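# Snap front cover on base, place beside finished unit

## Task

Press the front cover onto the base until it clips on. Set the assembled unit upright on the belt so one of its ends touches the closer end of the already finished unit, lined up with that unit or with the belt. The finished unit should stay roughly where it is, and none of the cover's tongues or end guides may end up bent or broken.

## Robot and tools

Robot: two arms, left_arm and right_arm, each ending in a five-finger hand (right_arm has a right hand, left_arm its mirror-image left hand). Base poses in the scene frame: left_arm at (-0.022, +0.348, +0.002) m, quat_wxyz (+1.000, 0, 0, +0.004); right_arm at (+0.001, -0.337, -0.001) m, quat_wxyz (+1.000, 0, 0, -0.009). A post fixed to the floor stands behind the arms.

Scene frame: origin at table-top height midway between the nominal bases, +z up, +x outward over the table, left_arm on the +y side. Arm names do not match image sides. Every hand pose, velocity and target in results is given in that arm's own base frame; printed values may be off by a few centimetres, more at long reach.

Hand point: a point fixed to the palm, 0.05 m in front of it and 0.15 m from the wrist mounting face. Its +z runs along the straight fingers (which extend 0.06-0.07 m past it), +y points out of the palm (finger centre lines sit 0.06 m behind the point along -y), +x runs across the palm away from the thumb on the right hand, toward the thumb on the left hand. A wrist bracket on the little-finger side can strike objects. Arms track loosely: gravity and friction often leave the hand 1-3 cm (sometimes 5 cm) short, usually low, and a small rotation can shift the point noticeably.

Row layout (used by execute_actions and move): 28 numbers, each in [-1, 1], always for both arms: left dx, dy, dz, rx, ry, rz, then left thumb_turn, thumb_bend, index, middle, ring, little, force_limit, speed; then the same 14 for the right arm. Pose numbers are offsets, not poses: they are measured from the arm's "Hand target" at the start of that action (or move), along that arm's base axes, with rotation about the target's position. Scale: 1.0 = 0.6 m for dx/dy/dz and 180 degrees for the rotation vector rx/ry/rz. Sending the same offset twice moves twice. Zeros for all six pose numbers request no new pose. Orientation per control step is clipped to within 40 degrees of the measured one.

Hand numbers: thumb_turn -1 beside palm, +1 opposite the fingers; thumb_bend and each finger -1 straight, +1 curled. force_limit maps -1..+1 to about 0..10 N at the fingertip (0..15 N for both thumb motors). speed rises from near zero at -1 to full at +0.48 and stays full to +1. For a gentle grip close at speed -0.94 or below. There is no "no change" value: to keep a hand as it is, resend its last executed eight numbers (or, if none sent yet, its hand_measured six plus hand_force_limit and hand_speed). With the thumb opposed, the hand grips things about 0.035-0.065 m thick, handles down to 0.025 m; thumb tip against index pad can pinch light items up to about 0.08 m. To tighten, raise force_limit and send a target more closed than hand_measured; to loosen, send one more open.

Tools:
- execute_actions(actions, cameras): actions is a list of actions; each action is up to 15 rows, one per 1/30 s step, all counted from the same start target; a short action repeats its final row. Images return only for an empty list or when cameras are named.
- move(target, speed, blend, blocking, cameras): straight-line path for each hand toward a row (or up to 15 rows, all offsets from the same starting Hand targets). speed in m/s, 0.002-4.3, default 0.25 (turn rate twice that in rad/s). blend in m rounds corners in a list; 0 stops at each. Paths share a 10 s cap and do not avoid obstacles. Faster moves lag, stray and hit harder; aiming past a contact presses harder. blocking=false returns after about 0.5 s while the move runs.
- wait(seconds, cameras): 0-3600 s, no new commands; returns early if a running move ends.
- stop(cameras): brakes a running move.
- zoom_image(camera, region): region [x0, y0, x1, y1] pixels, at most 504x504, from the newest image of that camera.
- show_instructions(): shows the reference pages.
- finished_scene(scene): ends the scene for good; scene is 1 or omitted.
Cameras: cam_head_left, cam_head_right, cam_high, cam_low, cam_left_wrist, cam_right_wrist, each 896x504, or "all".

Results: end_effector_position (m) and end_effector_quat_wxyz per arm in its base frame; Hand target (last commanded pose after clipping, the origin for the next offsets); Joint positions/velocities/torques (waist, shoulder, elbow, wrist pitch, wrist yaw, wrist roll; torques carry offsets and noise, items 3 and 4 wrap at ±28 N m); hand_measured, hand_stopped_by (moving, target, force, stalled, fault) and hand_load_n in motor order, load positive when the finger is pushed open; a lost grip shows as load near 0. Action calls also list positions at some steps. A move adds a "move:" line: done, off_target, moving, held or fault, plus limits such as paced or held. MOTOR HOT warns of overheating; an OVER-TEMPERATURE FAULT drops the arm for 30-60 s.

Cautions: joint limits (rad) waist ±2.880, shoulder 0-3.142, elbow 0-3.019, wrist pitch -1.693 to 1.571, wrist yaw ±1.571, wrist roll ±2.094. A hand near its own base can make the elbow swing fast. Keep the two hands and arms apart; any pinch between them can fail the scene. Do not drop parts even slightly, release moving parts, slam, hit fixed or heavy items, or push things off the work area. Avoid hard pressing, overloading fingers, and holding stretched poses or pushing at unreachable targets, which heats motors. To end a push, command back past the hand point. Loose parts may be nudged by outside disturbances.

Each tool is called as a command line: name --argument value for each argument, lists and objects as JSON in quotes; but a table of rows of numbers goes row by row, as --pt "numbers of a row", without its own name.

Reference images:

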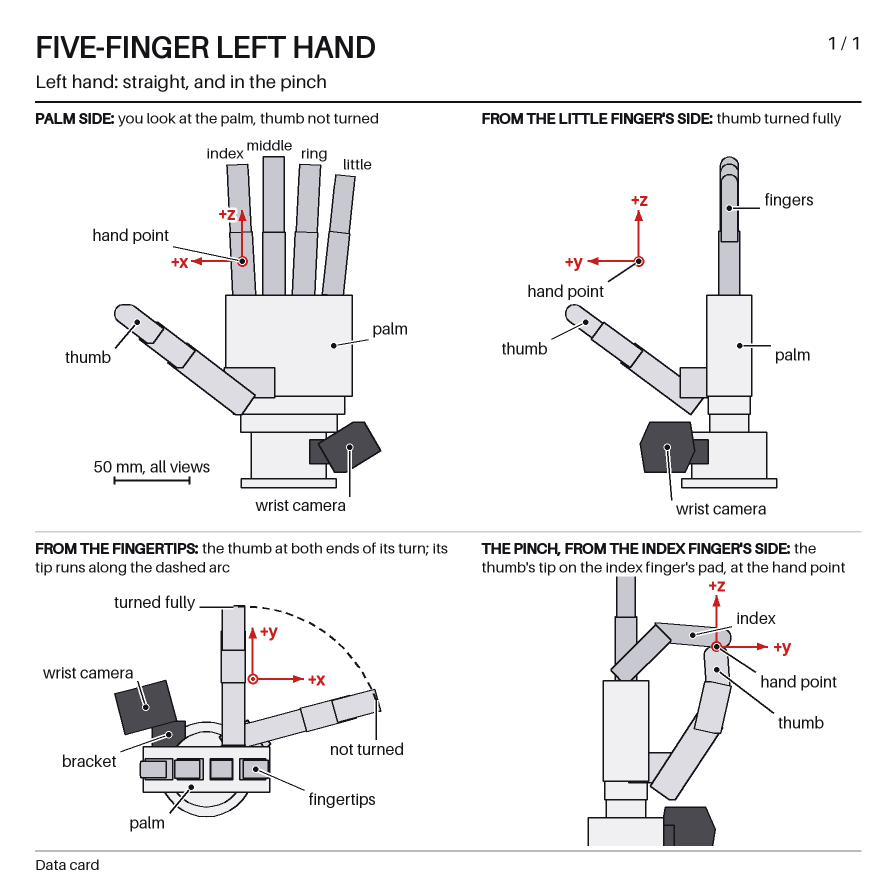

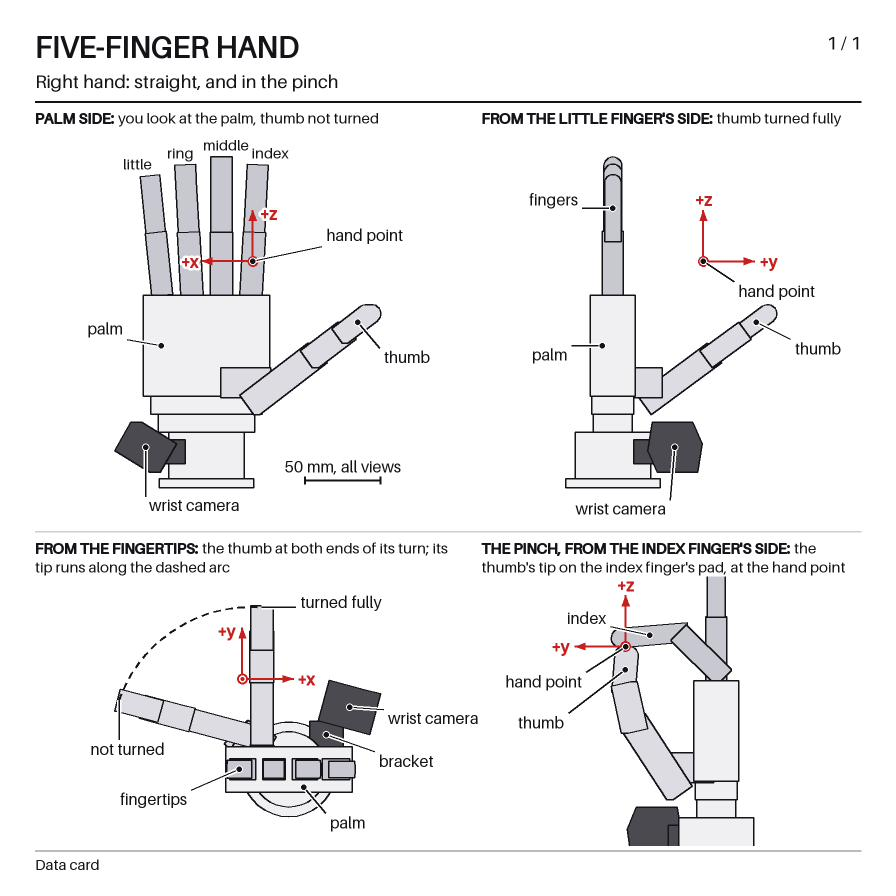

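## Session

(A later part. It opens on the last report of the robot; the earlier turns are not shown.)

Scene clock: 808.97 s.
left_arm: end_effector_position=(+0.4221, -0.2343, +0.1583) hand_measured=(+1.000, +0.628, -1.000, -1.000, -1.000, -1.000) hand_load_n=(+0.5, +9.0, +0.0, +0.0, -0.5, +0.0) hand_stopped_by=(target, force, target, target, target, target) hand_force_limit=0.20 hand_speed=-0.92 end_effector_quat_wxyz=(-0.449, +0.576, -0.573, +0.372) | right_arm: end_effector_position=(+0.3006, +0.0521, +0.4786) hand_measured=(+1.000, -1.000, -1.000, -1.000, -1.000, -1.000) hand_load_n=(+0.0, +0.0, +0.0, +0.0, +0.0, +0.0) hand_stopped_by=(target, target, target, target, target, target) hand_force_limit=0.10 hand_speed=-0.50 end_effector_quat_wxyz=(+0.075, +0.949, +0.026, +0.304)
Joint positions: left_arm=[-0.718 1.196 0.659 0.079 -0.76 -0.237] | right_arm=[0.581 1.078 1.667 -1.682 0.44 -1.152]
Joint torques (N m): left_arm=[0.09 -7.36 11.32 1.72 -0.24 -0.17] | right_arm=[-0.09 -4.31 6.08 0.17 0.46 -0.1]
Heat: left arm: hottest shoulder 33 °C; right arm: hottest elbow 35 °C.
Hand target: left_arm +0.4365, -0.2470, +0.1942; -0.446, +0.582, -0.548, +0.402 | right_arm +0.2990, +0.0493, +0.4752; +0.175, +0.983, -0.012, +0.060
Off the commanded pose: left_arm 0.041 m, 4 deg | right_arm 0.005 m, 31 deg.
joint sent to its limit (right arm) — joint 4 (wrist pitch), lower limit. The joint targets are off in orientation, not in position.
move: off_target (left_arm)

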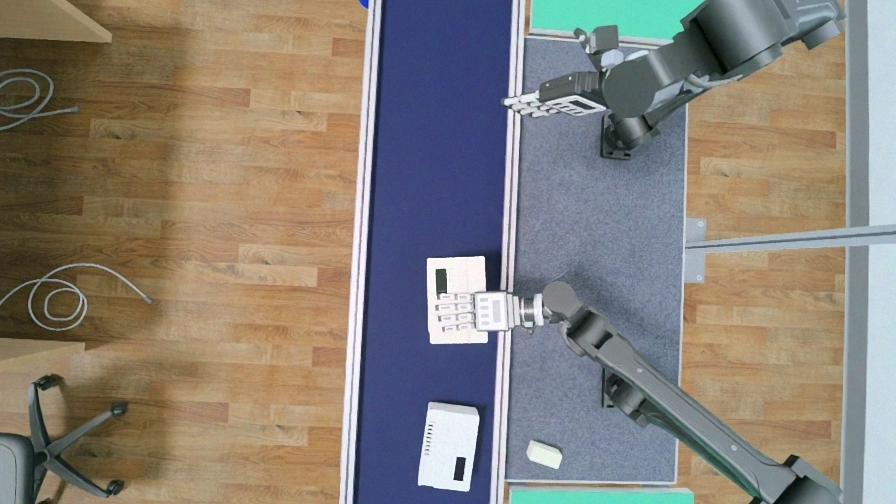

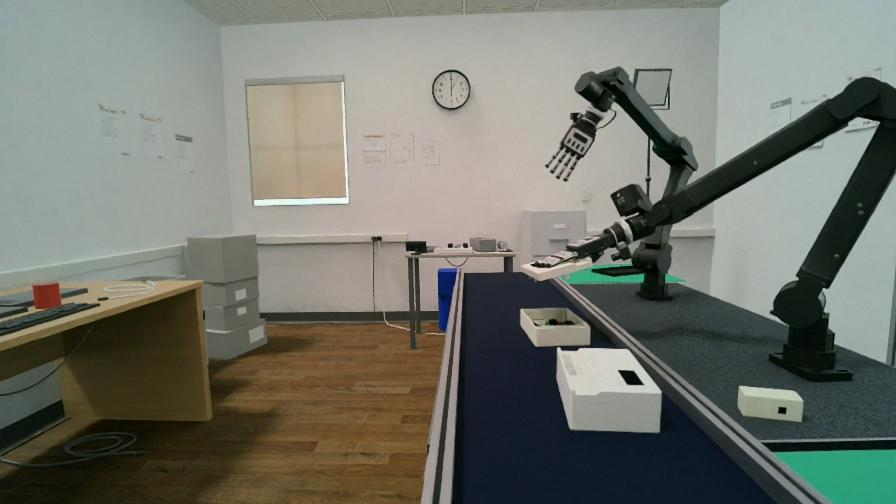

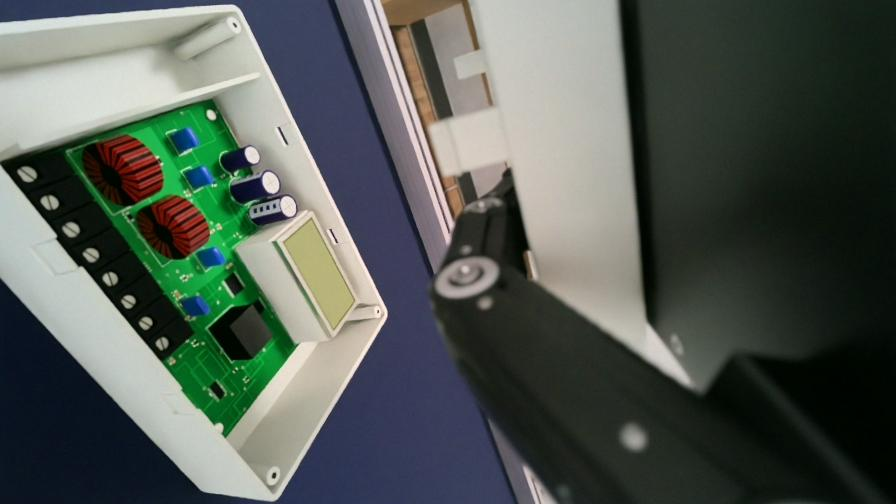

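move --target '[0.024, -0.0175, -0.13, 0, 0, 0, 1,0.96,-1,-1,-1,-1,0.2,-0.92, 0,0,0,0,0,0,1,-1,-1,-1,-1,-1,0.1,-0.5]' --speed 0.06 --cameras '["cam_high","cam_low","cam_left_wrist","cam_head_left","cam_head_right"]'

zoom_image --camera "cam_low" --region '[500, 220, 660, 380]'

zoom_image --camera "cam_high" --region '[410, 240, 520, 350]'

Scene clock: 823.33 s.
left_arm: end_effector_position=(+0.4445, -0.2548, +0.1071) hand_measured=(+1.000, +0.628, -1.000, -1.000, -1.000, -1.000) hand_load_n=(+0.5, +8.5, +0.0, +0.0, +0.0, +0.0) hand_stopped_by=(target, force, target, target, target, target) hand_force_limit=0.20 hand_speed=-0.92 end_effector_quat_wxyz=(-0.448, +0.576, -0.564, +0.386) | right_arm: end_effector_position=(+0.3006, +0.0521, +0.4786) hand_measured=(+1.000, -1.000, -1.000, -1.000, -1.000, -1.000) hand_load_n=(+0.0, +0.0, +0.0, +0.0, +0.0, +0.0) hand_stopped_by=(target, target, target, target, target, target) hand_force_limit=0.10 hand_speed=-0.50 end_effector_quat_wxyz=(+0.075, +0.949, +0.026, +0.304)
Joint positions: left_arm=[-0.718 1.388 0.641 0.321 -0.756 -0.239] | right_arm=[0.581 1.078 1.667 -1.682 0.44 -1.152]
Joint torques (N m): left_arm=[0.44 -8 6.76 2.89 -0.24 -0.15] | right_arm=[-0.09 -4.31 6.08 0.17 0.46 -0.1]
Heat: left arm: hottest elbow 35 °C; right arm: hottest elbow 35 °C.
Hand target: left_arm +0.4508, -0.2575, +0.1160; -0.446, +0.582, -0.548, +0.402 | right_arm +0.2990, +0.0493, +0.4752; +0.175, +0.983, -0.012, +0.060
Off the commanded pose: left_arm 0.011 m, 3 deg | right_arm 0.005 m, 31 deg.
joint sent to its limit (right arm) — joint 4 (wrist pitch), lower limit. The joint targets are off in orientation, not in position.
move: off_target (left_arm)
Images, in order (width x height): cam_head_left 896x504, cam_head_right 896x504, cam_high 896x504, cam_low 896x504, cam_left_wrist 896x504.

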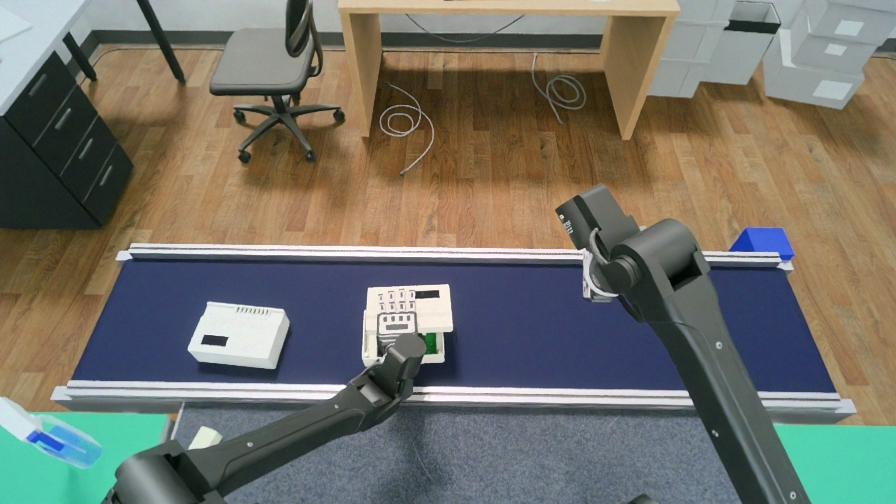

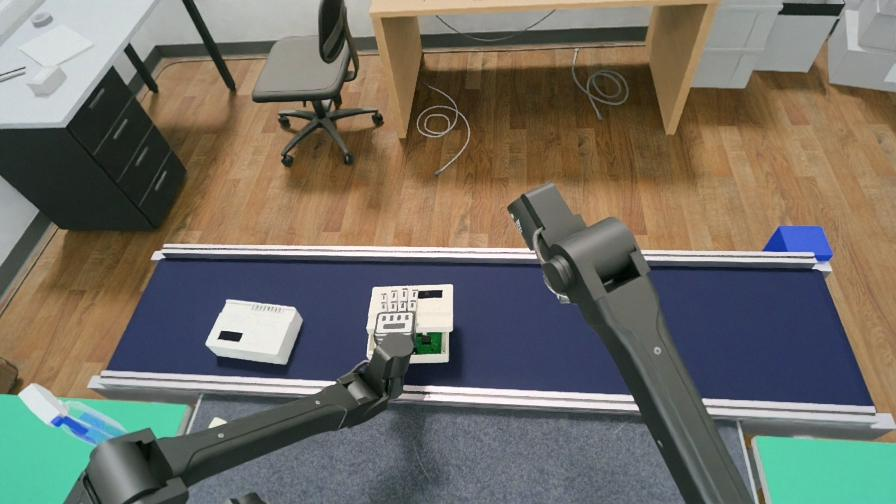

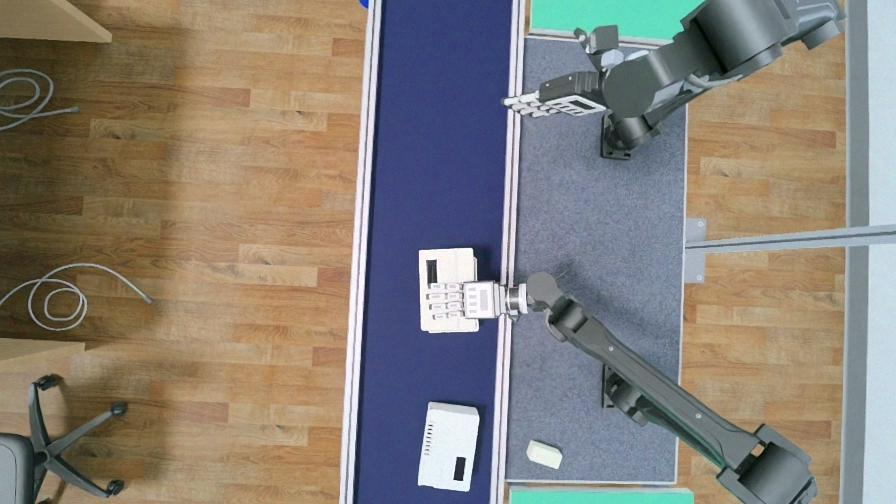

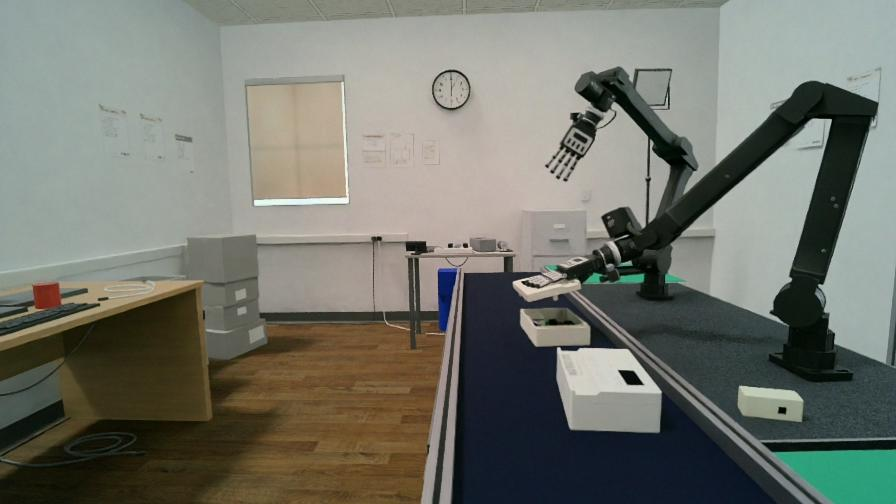

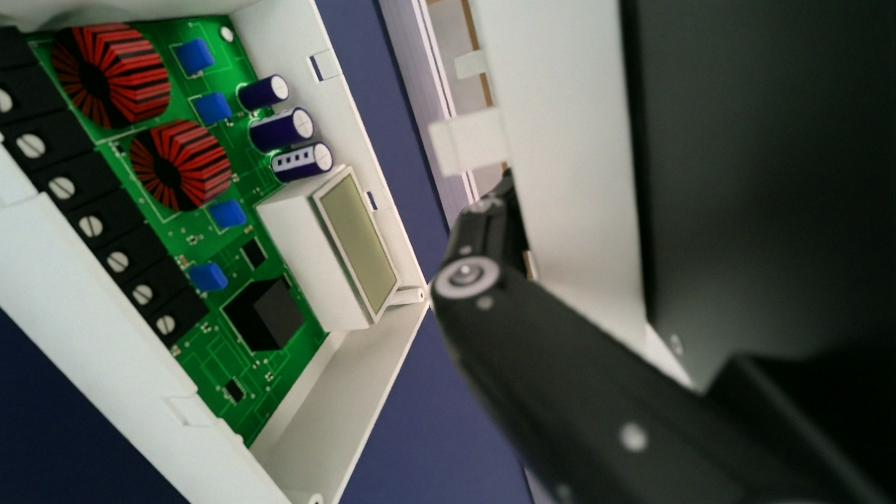

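Scaled by 3.150 from the camera's image (finer frame: 1280x720).

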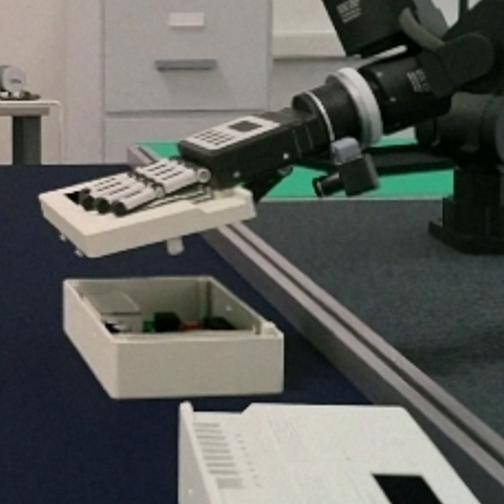

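Scaled by 4.582 from the camera's image (finer frame: 1280x720).

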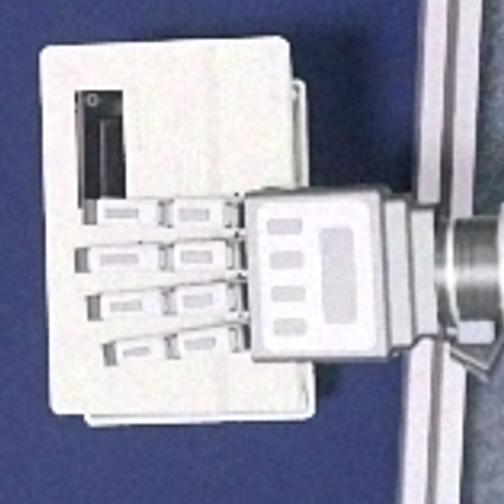

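move --target '[-0.020, 0.0213, -0.07, 0, 0, 0, 1,0.96,-1,-1,-1,-1,0.2,-0.92, 0,0,0,0,0,0,1,-1,-1,-1,-1,-1,0.1,-0.5]' --speed 0.06 --cameras '["cam_high","cam_low","cam_left_wrist","cam_head_left","cam_head_right"]'

zoom_image --camera "cam_low" --region '[500, 240, 640, 380]'

zoom_image --camera "cam_high" --region '[410, 240, 520, 350]'

Scene clock: 830.60 s.
left_arm: end_effector_position=(+0.4325, -0.2433, +0.0669) hand_measured=(+1.000, +0.628, -1.000, -1.000, -1.000, -1.000) hand_load_n=(+1.0, +9.0, +0.0, +0.0, +0.0, +0.0) hand_stopped_by=(target, force, target, target, target, target) hand_force_limit=0.20 hand_speed=-0.92 end_effector_quat_wxyz=(-0.447, +0.577, -0.563, +0.388) | right_arm: end_effector_position=(+0.3006, +0.0521, +0.4786) hand_measured=(+1.000, -1.000, -1.000, -1.000, -1.000, -1.000) hand_load_n=(+0.0, +0.0, +0.0, +0.0, +0.0, +0.0) hand_stopped_by=(target, target, target, target, target, target) hand_force_limit=0.10 hand_speed=-0.50 end_effector_quat_wxyz=(+0.075, +0.949, +0.026, +0.304)
Joint positions: left_arm=[-0.715 1.456 0.553 0.481 -0.752 -0.239] | right_arm=[0.581 1.078 1.667 -1.682 0.44 -1.152]
Joint torques (N m): left_arm=[0.26 -7.41 5.97 2.95 -0.2 -0.11] | right_arm=[-0.09 -4.31 6.08 0.17 0.46 -0.1]
Heat: left arm: hottest elbow 35 °C; right arm: hottest elbow 35 °C.
Hand target: left_arm +0.4389, -0.2446, +0.0741; -0.446, +0.582, -0.548, +0.402 | right_arm +0.2990, +0.0493, +0.4752; +0.175, +0.983, -0.012, +0.060
Off the commanded pose: left_arm 0.010 m, 2 deg | right_arm 0.005 m, 31 deg.
joint sent to its limit (right arm) — joint 4 (wrist pitch), lower limit. The joint targets are off in orientation, not in position.
move: done
Images, in order (width x height): cam_head_left 896x504, cam_head_right 896x504, cam_high 896x504, cam_low 896x504, cam_left_wrist 896x504.

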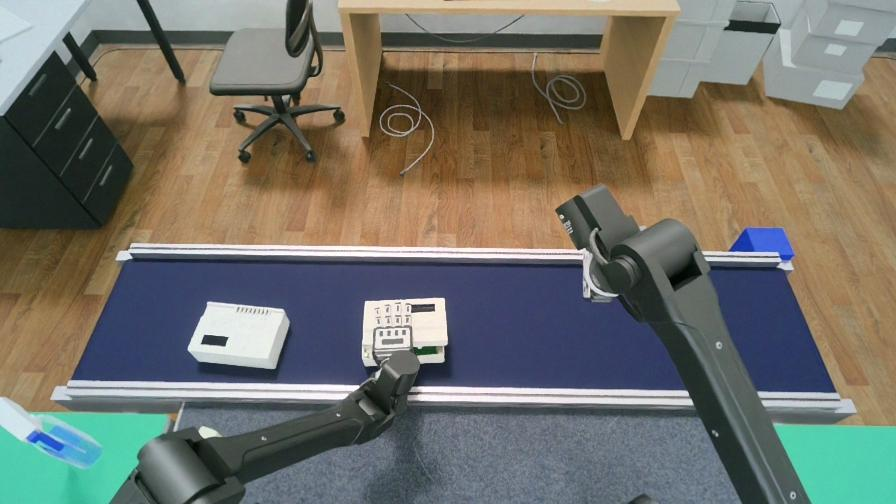

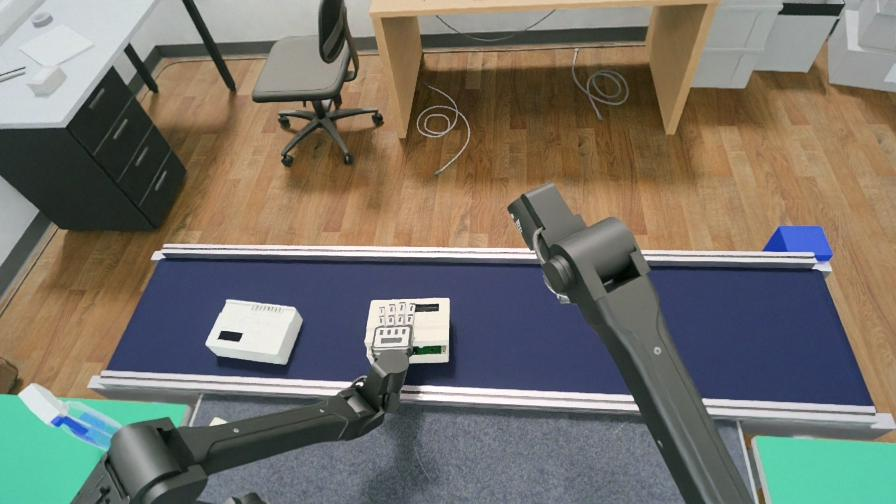

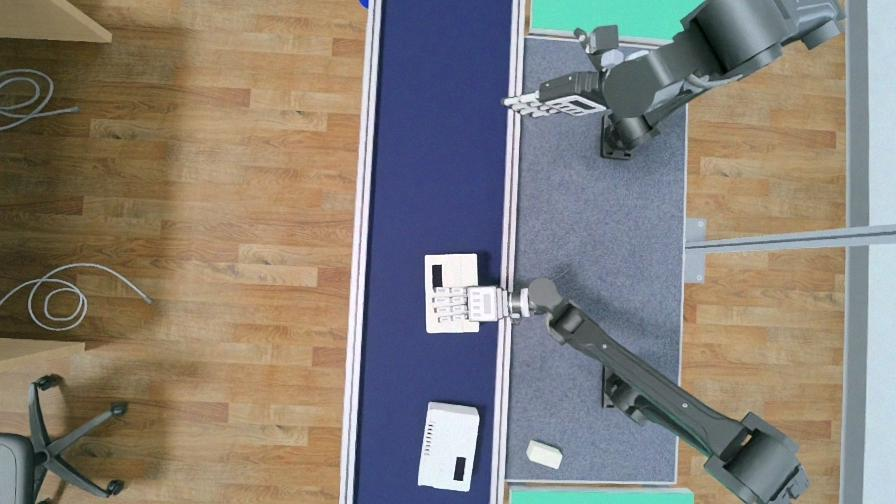

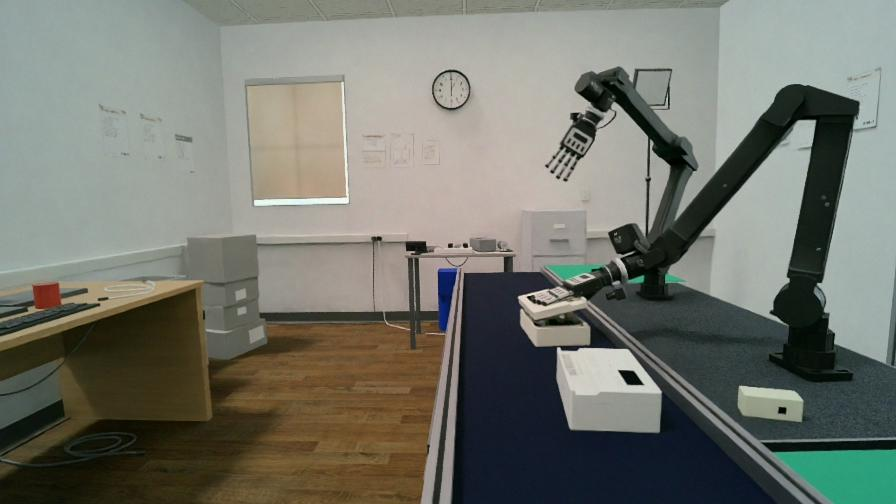

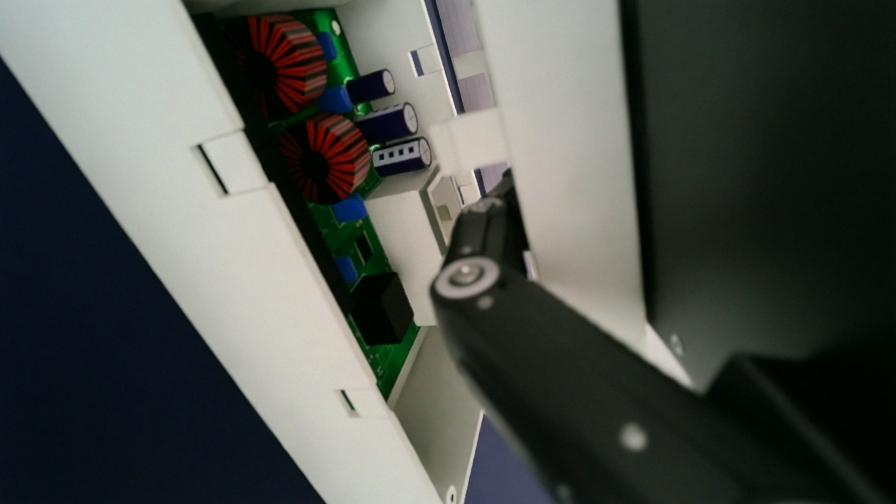

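Scaled by 3.600 from the camera's image (finer frame: 1280x720).

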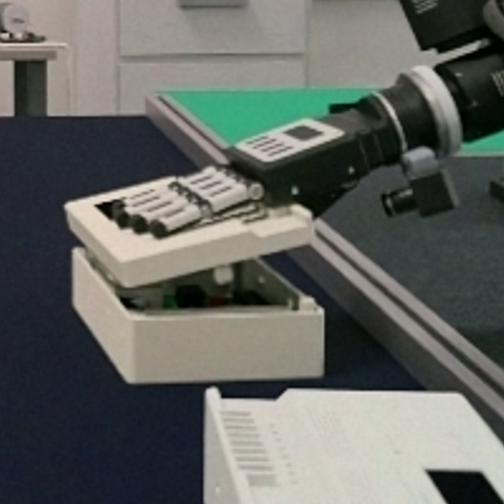

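Scaled by 4.582 from the camera's image (finer frame: 1280x720).

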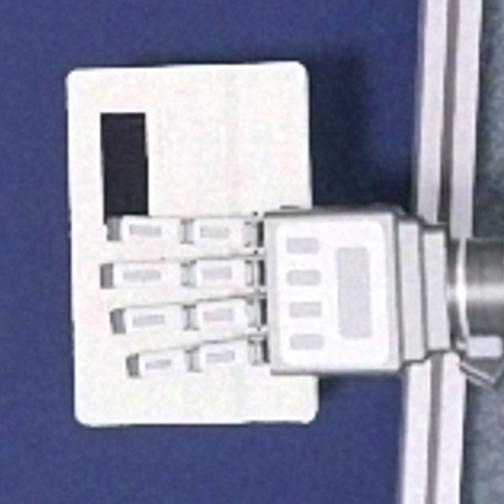

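zoom_image --camera "cam_low" --region '[515, 285, 595, 350]'

zoom_image --camera "cam_head_right" --region '[355, 285, 465, 375]'

zoom_image --camera "cam_left_wrist" --region '[380, 0, 600, 260]'

Scaled by 6.300 from the camera's image (finer frame: 1280x720).

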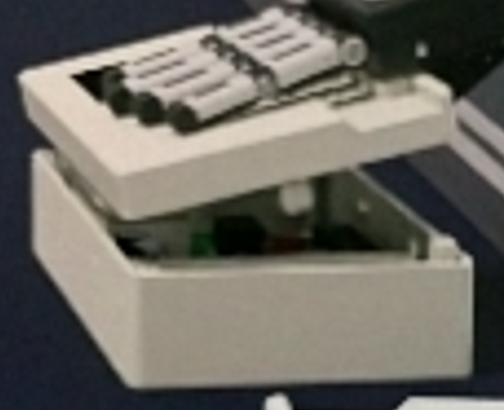

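Scaled by 4.582 from the camera's image (finer frame: 1280x720).

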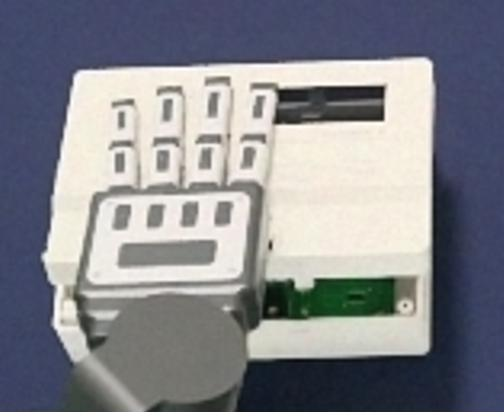

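Scaled by 1.938 from the camera's image (finer frame: 1280x720).

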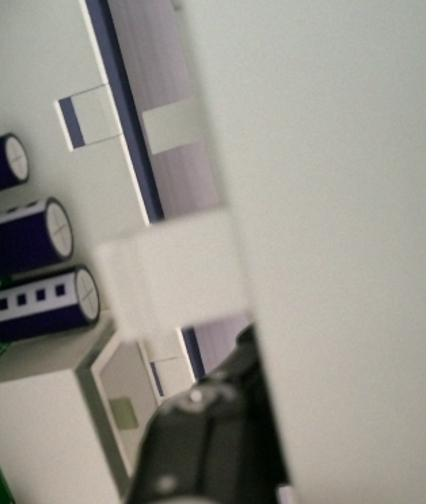

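move --target '[-0.0033, 0.0067, 0.008, -0.0122, 0.022, 0, 1,0.96,-1,-1,-1,-1,0.2,-0.92, 0,0,0,0,0,0,1,-1,-1,-1,-1,-1,0.1,-0.5]' --speed 0.04 --cameras '["cam_high","cam_low","cam_left_wrist"]'

zoom_image --camera "cam_low" --region '[515, 285, 595, 350]'

zoom_image --camera "cam_high" --region '[410, 240, 520, 350]'

Scene clock: 853.47 s.
left_arm: end_effector_position=(+0.4254, -0.2349, +0.0596) hand_measured=(+1.000, +0.628, -1.000, -1.000, -1.000, -1.000) hand_load_n=(+1.0, +9.0, +0.0, -0.5, +0.0, +0.0) hand_stopped_by=(target, force, target, target, target, target) hand_force_limit=0.20 hand_speed=-0.92 end_effector_quat_wxyz=(-0.417, +0.597, -0.574, +0.374) | right_arm: end_effector_position=(+0.3006, +0.0521, +0.4786) hand_measured=(+1.000, -1.000, -1.000, -1.000, -1.000, -1.000) hand_load_n=(+0.0, +0.0, +0.0, +0.0, +0.0, +0.0) hand_stopped_by=(target, target, target, target, target, target) hand_force_limit=0.10 hand_speed=-0.50 end_effector_quat_wxyz=(+0.075, +0.949, +0.026, +0.304)
Joint positions: left_arm=[-0.685 1.418 0.553 0.362 -0.694 -0.305] | right_arm=[0.581 1.078 1.667 -1.682 0.44 -1.152]
Joint torques (N m): left_arm=[0.21 -8.76 7.72 1.7 -0.24 -0.15] | right_arm=[-0.09 -4.31 6.06 0.17 0.47 -0.1]
Heat: left arm: hottest elbow 34 °C; right arm: hottest elbow 35 °C.
Hand target: left_arm +0.4370, -0.2406, +0.0790; -0.416, +0.604, -0.556, +0.392 | right_arm +0.2990, +0.0493, +0.4752; +0.175, +0.983, -0.012, +0.060
Off the commanded pose: left_arm 0.023 m, 3 deg | right_arm 0.005 m, 31 deg.
joint sent to its limit (right arm) — joint 4 (wrist pitch), lower limit. The joint targets are off in orientation, not in position.
move: off_target (left_arm)

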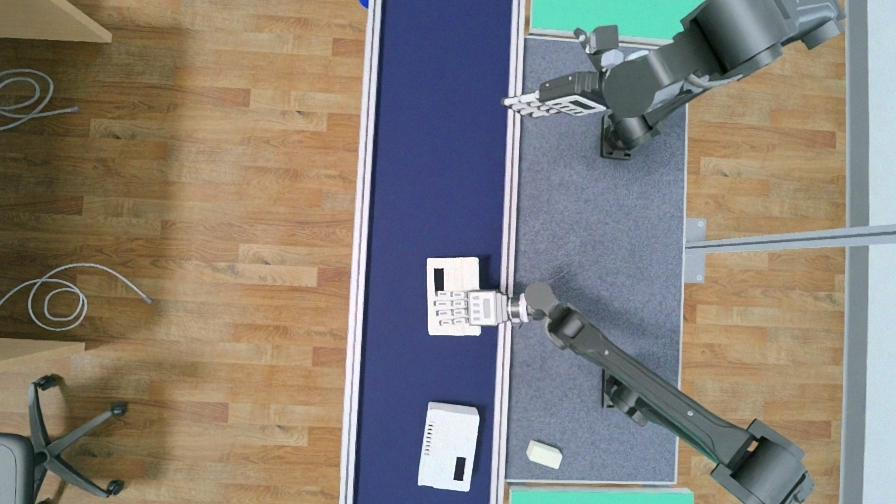

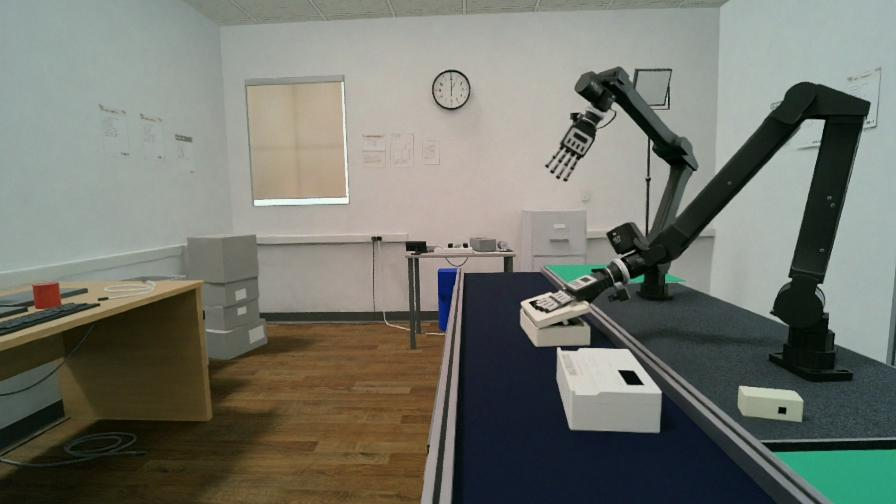

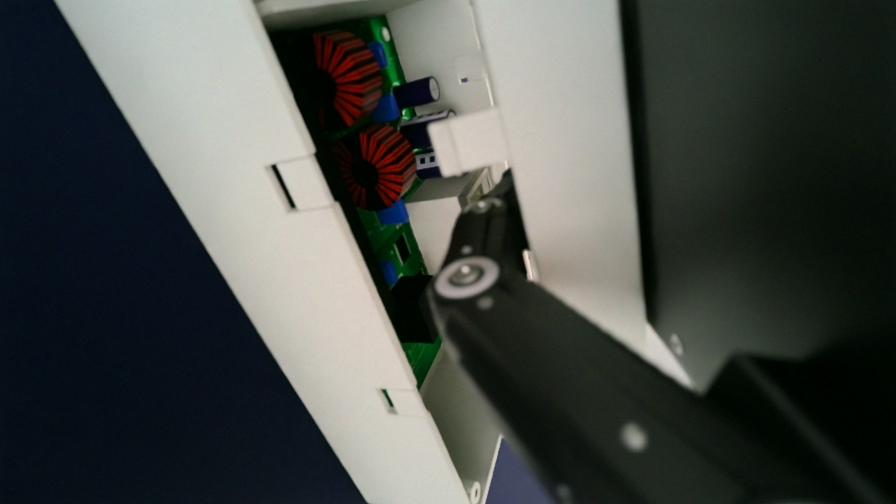

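Scaled by 6.300 from the camera's image (finer frame: 1280x720).

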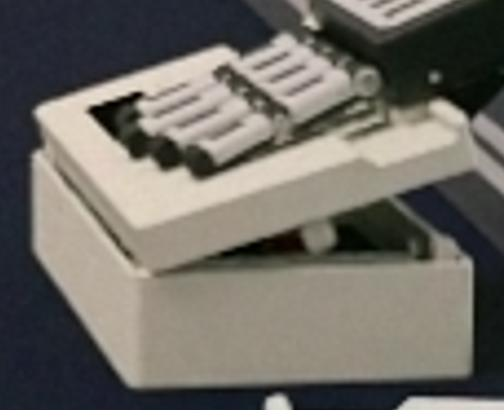

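Scaled by 4.582 from the camera's image (finer frame: 1280x720).

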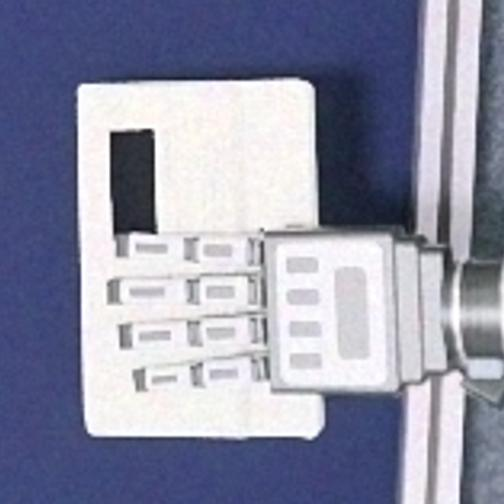

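move --target '[0, -0.010, 0.015, 0, 0, 0, 1,0.96,-1,-1,-1,-1,0.2,-0.92, 0,0,0,0,0,0,1,-1,-1,-1,-1,-1,0.1,-0.5]' --speed 0.04 --cameras '["cam_high","cam_low","cam_left_wrist","cam_head_left","cam_head_right"]'

zoom_image --camera "cam_low" --region '[515, 285, 595, 350]'

zoom_image --camera "cam_high" --region '[410, 240, 520, 350]'

Scene clock: 860.07 s.
left_arm: end_effector_position=(+0.4219, -0.2314, +0.0608) hand_measured=(+1.000, +0.628, -1.000, -1.000, -1.000, -1.000) hand_load_n=(+0.5, +8.5, +0.0, +0.0, +0.0, +0.0) hand_stopped_by=(target, force, target, target, target, target) hand_force_limit=0.20 hand_speed=-0.92 end_effector_quat_wxyz=(-0.417, +0.601, -0.576, +0.366) | right_arm: end_effector_position=(+0.3006, +0.0521, +0.4786) hand_measured=(+1.000, -1.000, -1.000, -1.000, -1.000, -1.000) hand_load_n=(+0.0, -0.5, +0.0, -0.5, +0.0, +0.0) hand_stopped_by=(target, target, target, target, target, target) hand_force_limit=0.10 hand_speed=-0.50 end_effector_quat_wxyz=(+0.075, +0.949, +0.026, +0.304)
Joint positions: left_arm=[-0.685 1.4 0.554 0.32 -0.698 -0.314] | right_arm=[0.581 1.078 1.667 -1.682 0.44 -1.152]
Joint torques (N m): left_arm=[-0.62 -8.53 8.99 1.63 -0.52 -0.15] | right_arm=[-0.09 -4.31 6.08 0.17 0.46 -0.1]
Heat: left arm: hottest elbow 34 °C; right arm: hottest elbow 35 °C.
Hand target: left_arm +0.4369, -0.2466, +0.0879; -0.416, +0.604, -0.556, +0.392 | right_arm +0.2990, +0.0493, +0.4752; +0.175, +0.983, -0.012, +0.060
Off the commanded pose: left_arm 0.035 m, 4 deg | right_arm 0.005 m, 31 deg.
joint sent to its limit (right arm) — joint 4 (wrist pitch), lower limit. The joint targets are off in orientation, not in position.
move: off_target (left_arm)
Images, in order (width x height): cam_head_left 896x504, cam_head_right 896x504, cam_high 896x504, cam_low 896x504, cam_left_wrist 896x504.

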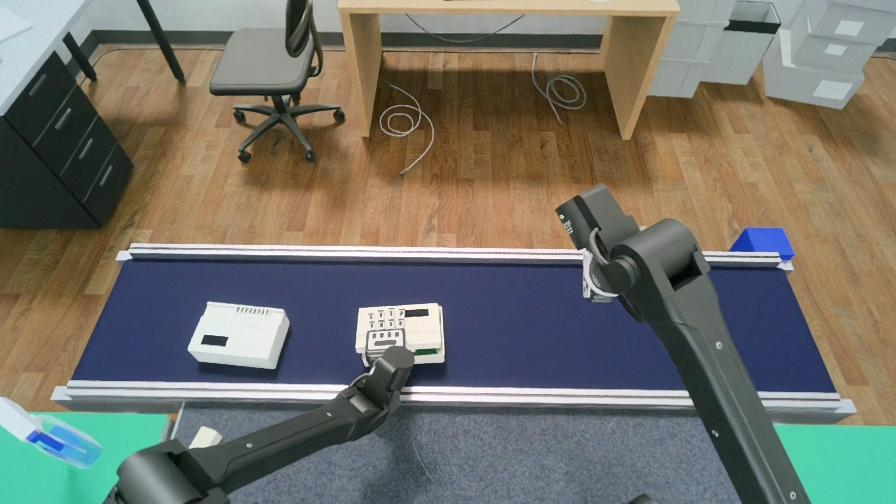

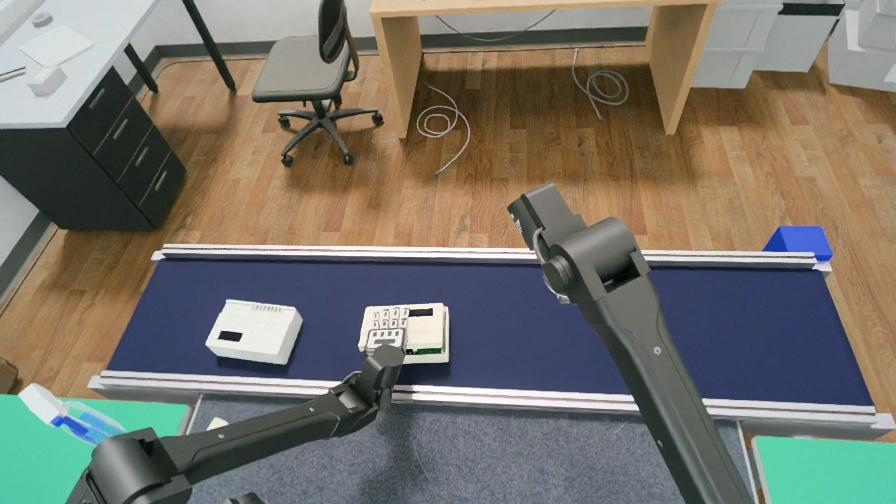

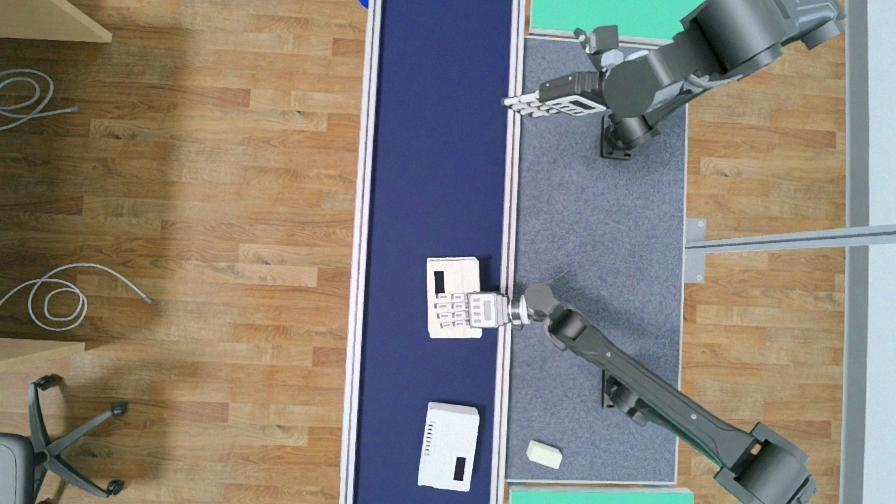

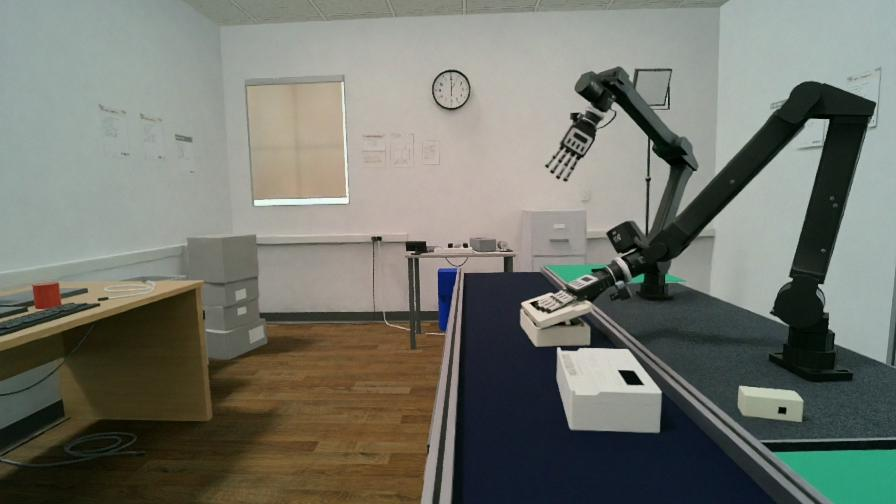

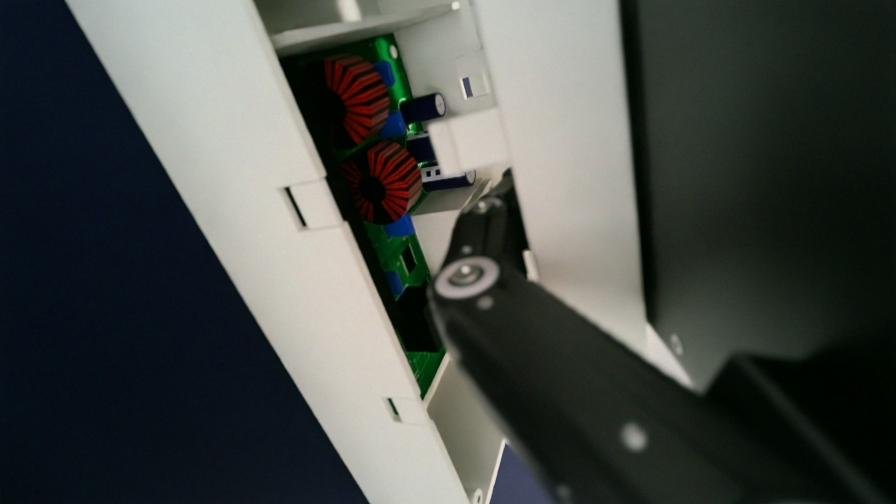

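Scaled by 6.300 from the camera's image (finer frame: 1280x720).

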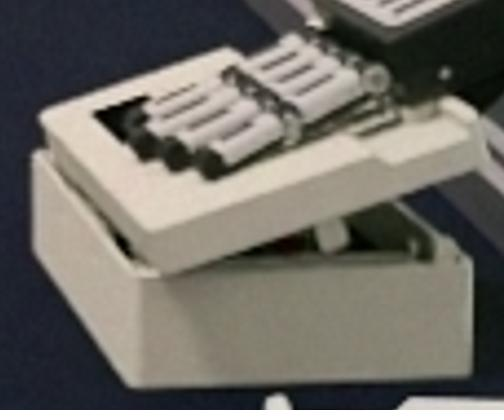

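Scaled by 4.582 from the camera's image (finer frame: 1280x720).

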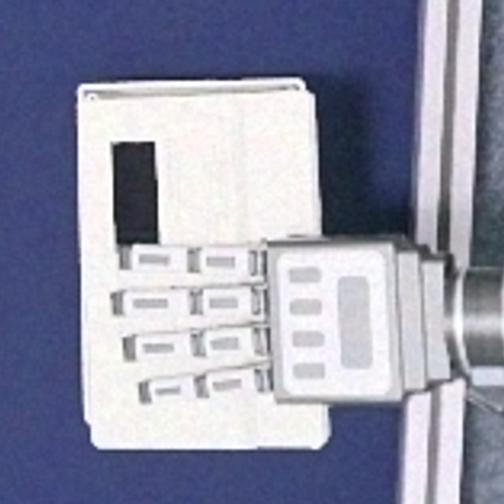

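execute_actions --actions '[[[0,0,0,0,0,0,1,0.96,-1,-1,-1,-1,0.2,-0.92,0,0,0,0,0,0,1,-1,-1,-1,-1,-1,0.1,-0.5]]]'

Scene clock: 863.47 s.
left_arm: end_effector_position=(+0.4219, -0.2314, +0.0608) hand_measured=(+1.000, +0.628, -1.000, -1.000, -1.000, -1.000) hand_load_n=(+0.5, +9.0, +0.0, +0.0, +0.0, +0.0) hand_stopped_by=(target, force, target, target, target, target) hand_force_limit=0.20 hand_speed=-0.92 end_effector_quat_wxyz=(-0.417, +0.601, -0.576, +0.366) | right_arm: end_effector_position=(+0.3006, +0.0521, +0.4786) hand_measured=(+1.000, -1.000, -1.000, -1.000, -1.000, -1.000) hand_load_n=(+0.0, +0.0, +0.0, +0.0, +0.0, +0.0) hand_stopped_by=(target, target, target, target, target, target) hand_force_limit=0.10 hand_speed=-0.50 end_effector_quat_wxyz=(+0.075, +0.949, +0.026, +0.304)
Joint positions: left_arm=[-0.685 1.4 0.554 0.32 -0.698 -0.314] | right_arm=[0.581 1.078 1.667 -1.682 0.44 -1.152]
Joint torques (N m): left_arm=[-0.56 -8.94 9.02 1.63 -0.52 -0.14] | right_arm=[-0.09 -4.31 6.08 0.17 0.46 -0.1]
Heat: left arm: hottest elbow 35 °C; right arm: hottest elbow 35 °C.
Hand target: left_arm +0.4369, -0.2466, +0.0879; -0.416, +0.604, -0.556, +0.392 | right_arm +0.2990, +0.0493, +0.4752; +0.175, +0.983, -0.012, +0.060
Off the commanded pose: left_arm 0.034 m, 4 deg | right_arm 0.005 m, 31 deg.
joint sent to its limit (right arm) — joint 4 (wrist pitch), lower limit. The joint targets are off in orientation, not in position.
Step readings (end_effector_position of left_arm | right_arm):
0: (+0.4219, -0.2314, +0.0608) | (+0.3006, +0.0521, +0.4786)
1: (+0.4219, -0.2314, +0.0608) | (+0.3006, +0.0521, +0.4786)
2: (+0.4219, -0.2314, +0.0608) | (+0.3006, +0.0521, +0.4786)
4: (+0.4219, -0.2314, +0.0608) | (+0.3006, +0.0521, +0.4786)
8: (+0.4219, -0.2314, +0.0608) | (+0.3006, +0.0521, +0.4786)
15: (+0.4219, -0.2314, +0.0608) | (+0.3006, +0.0521, +0.4786)


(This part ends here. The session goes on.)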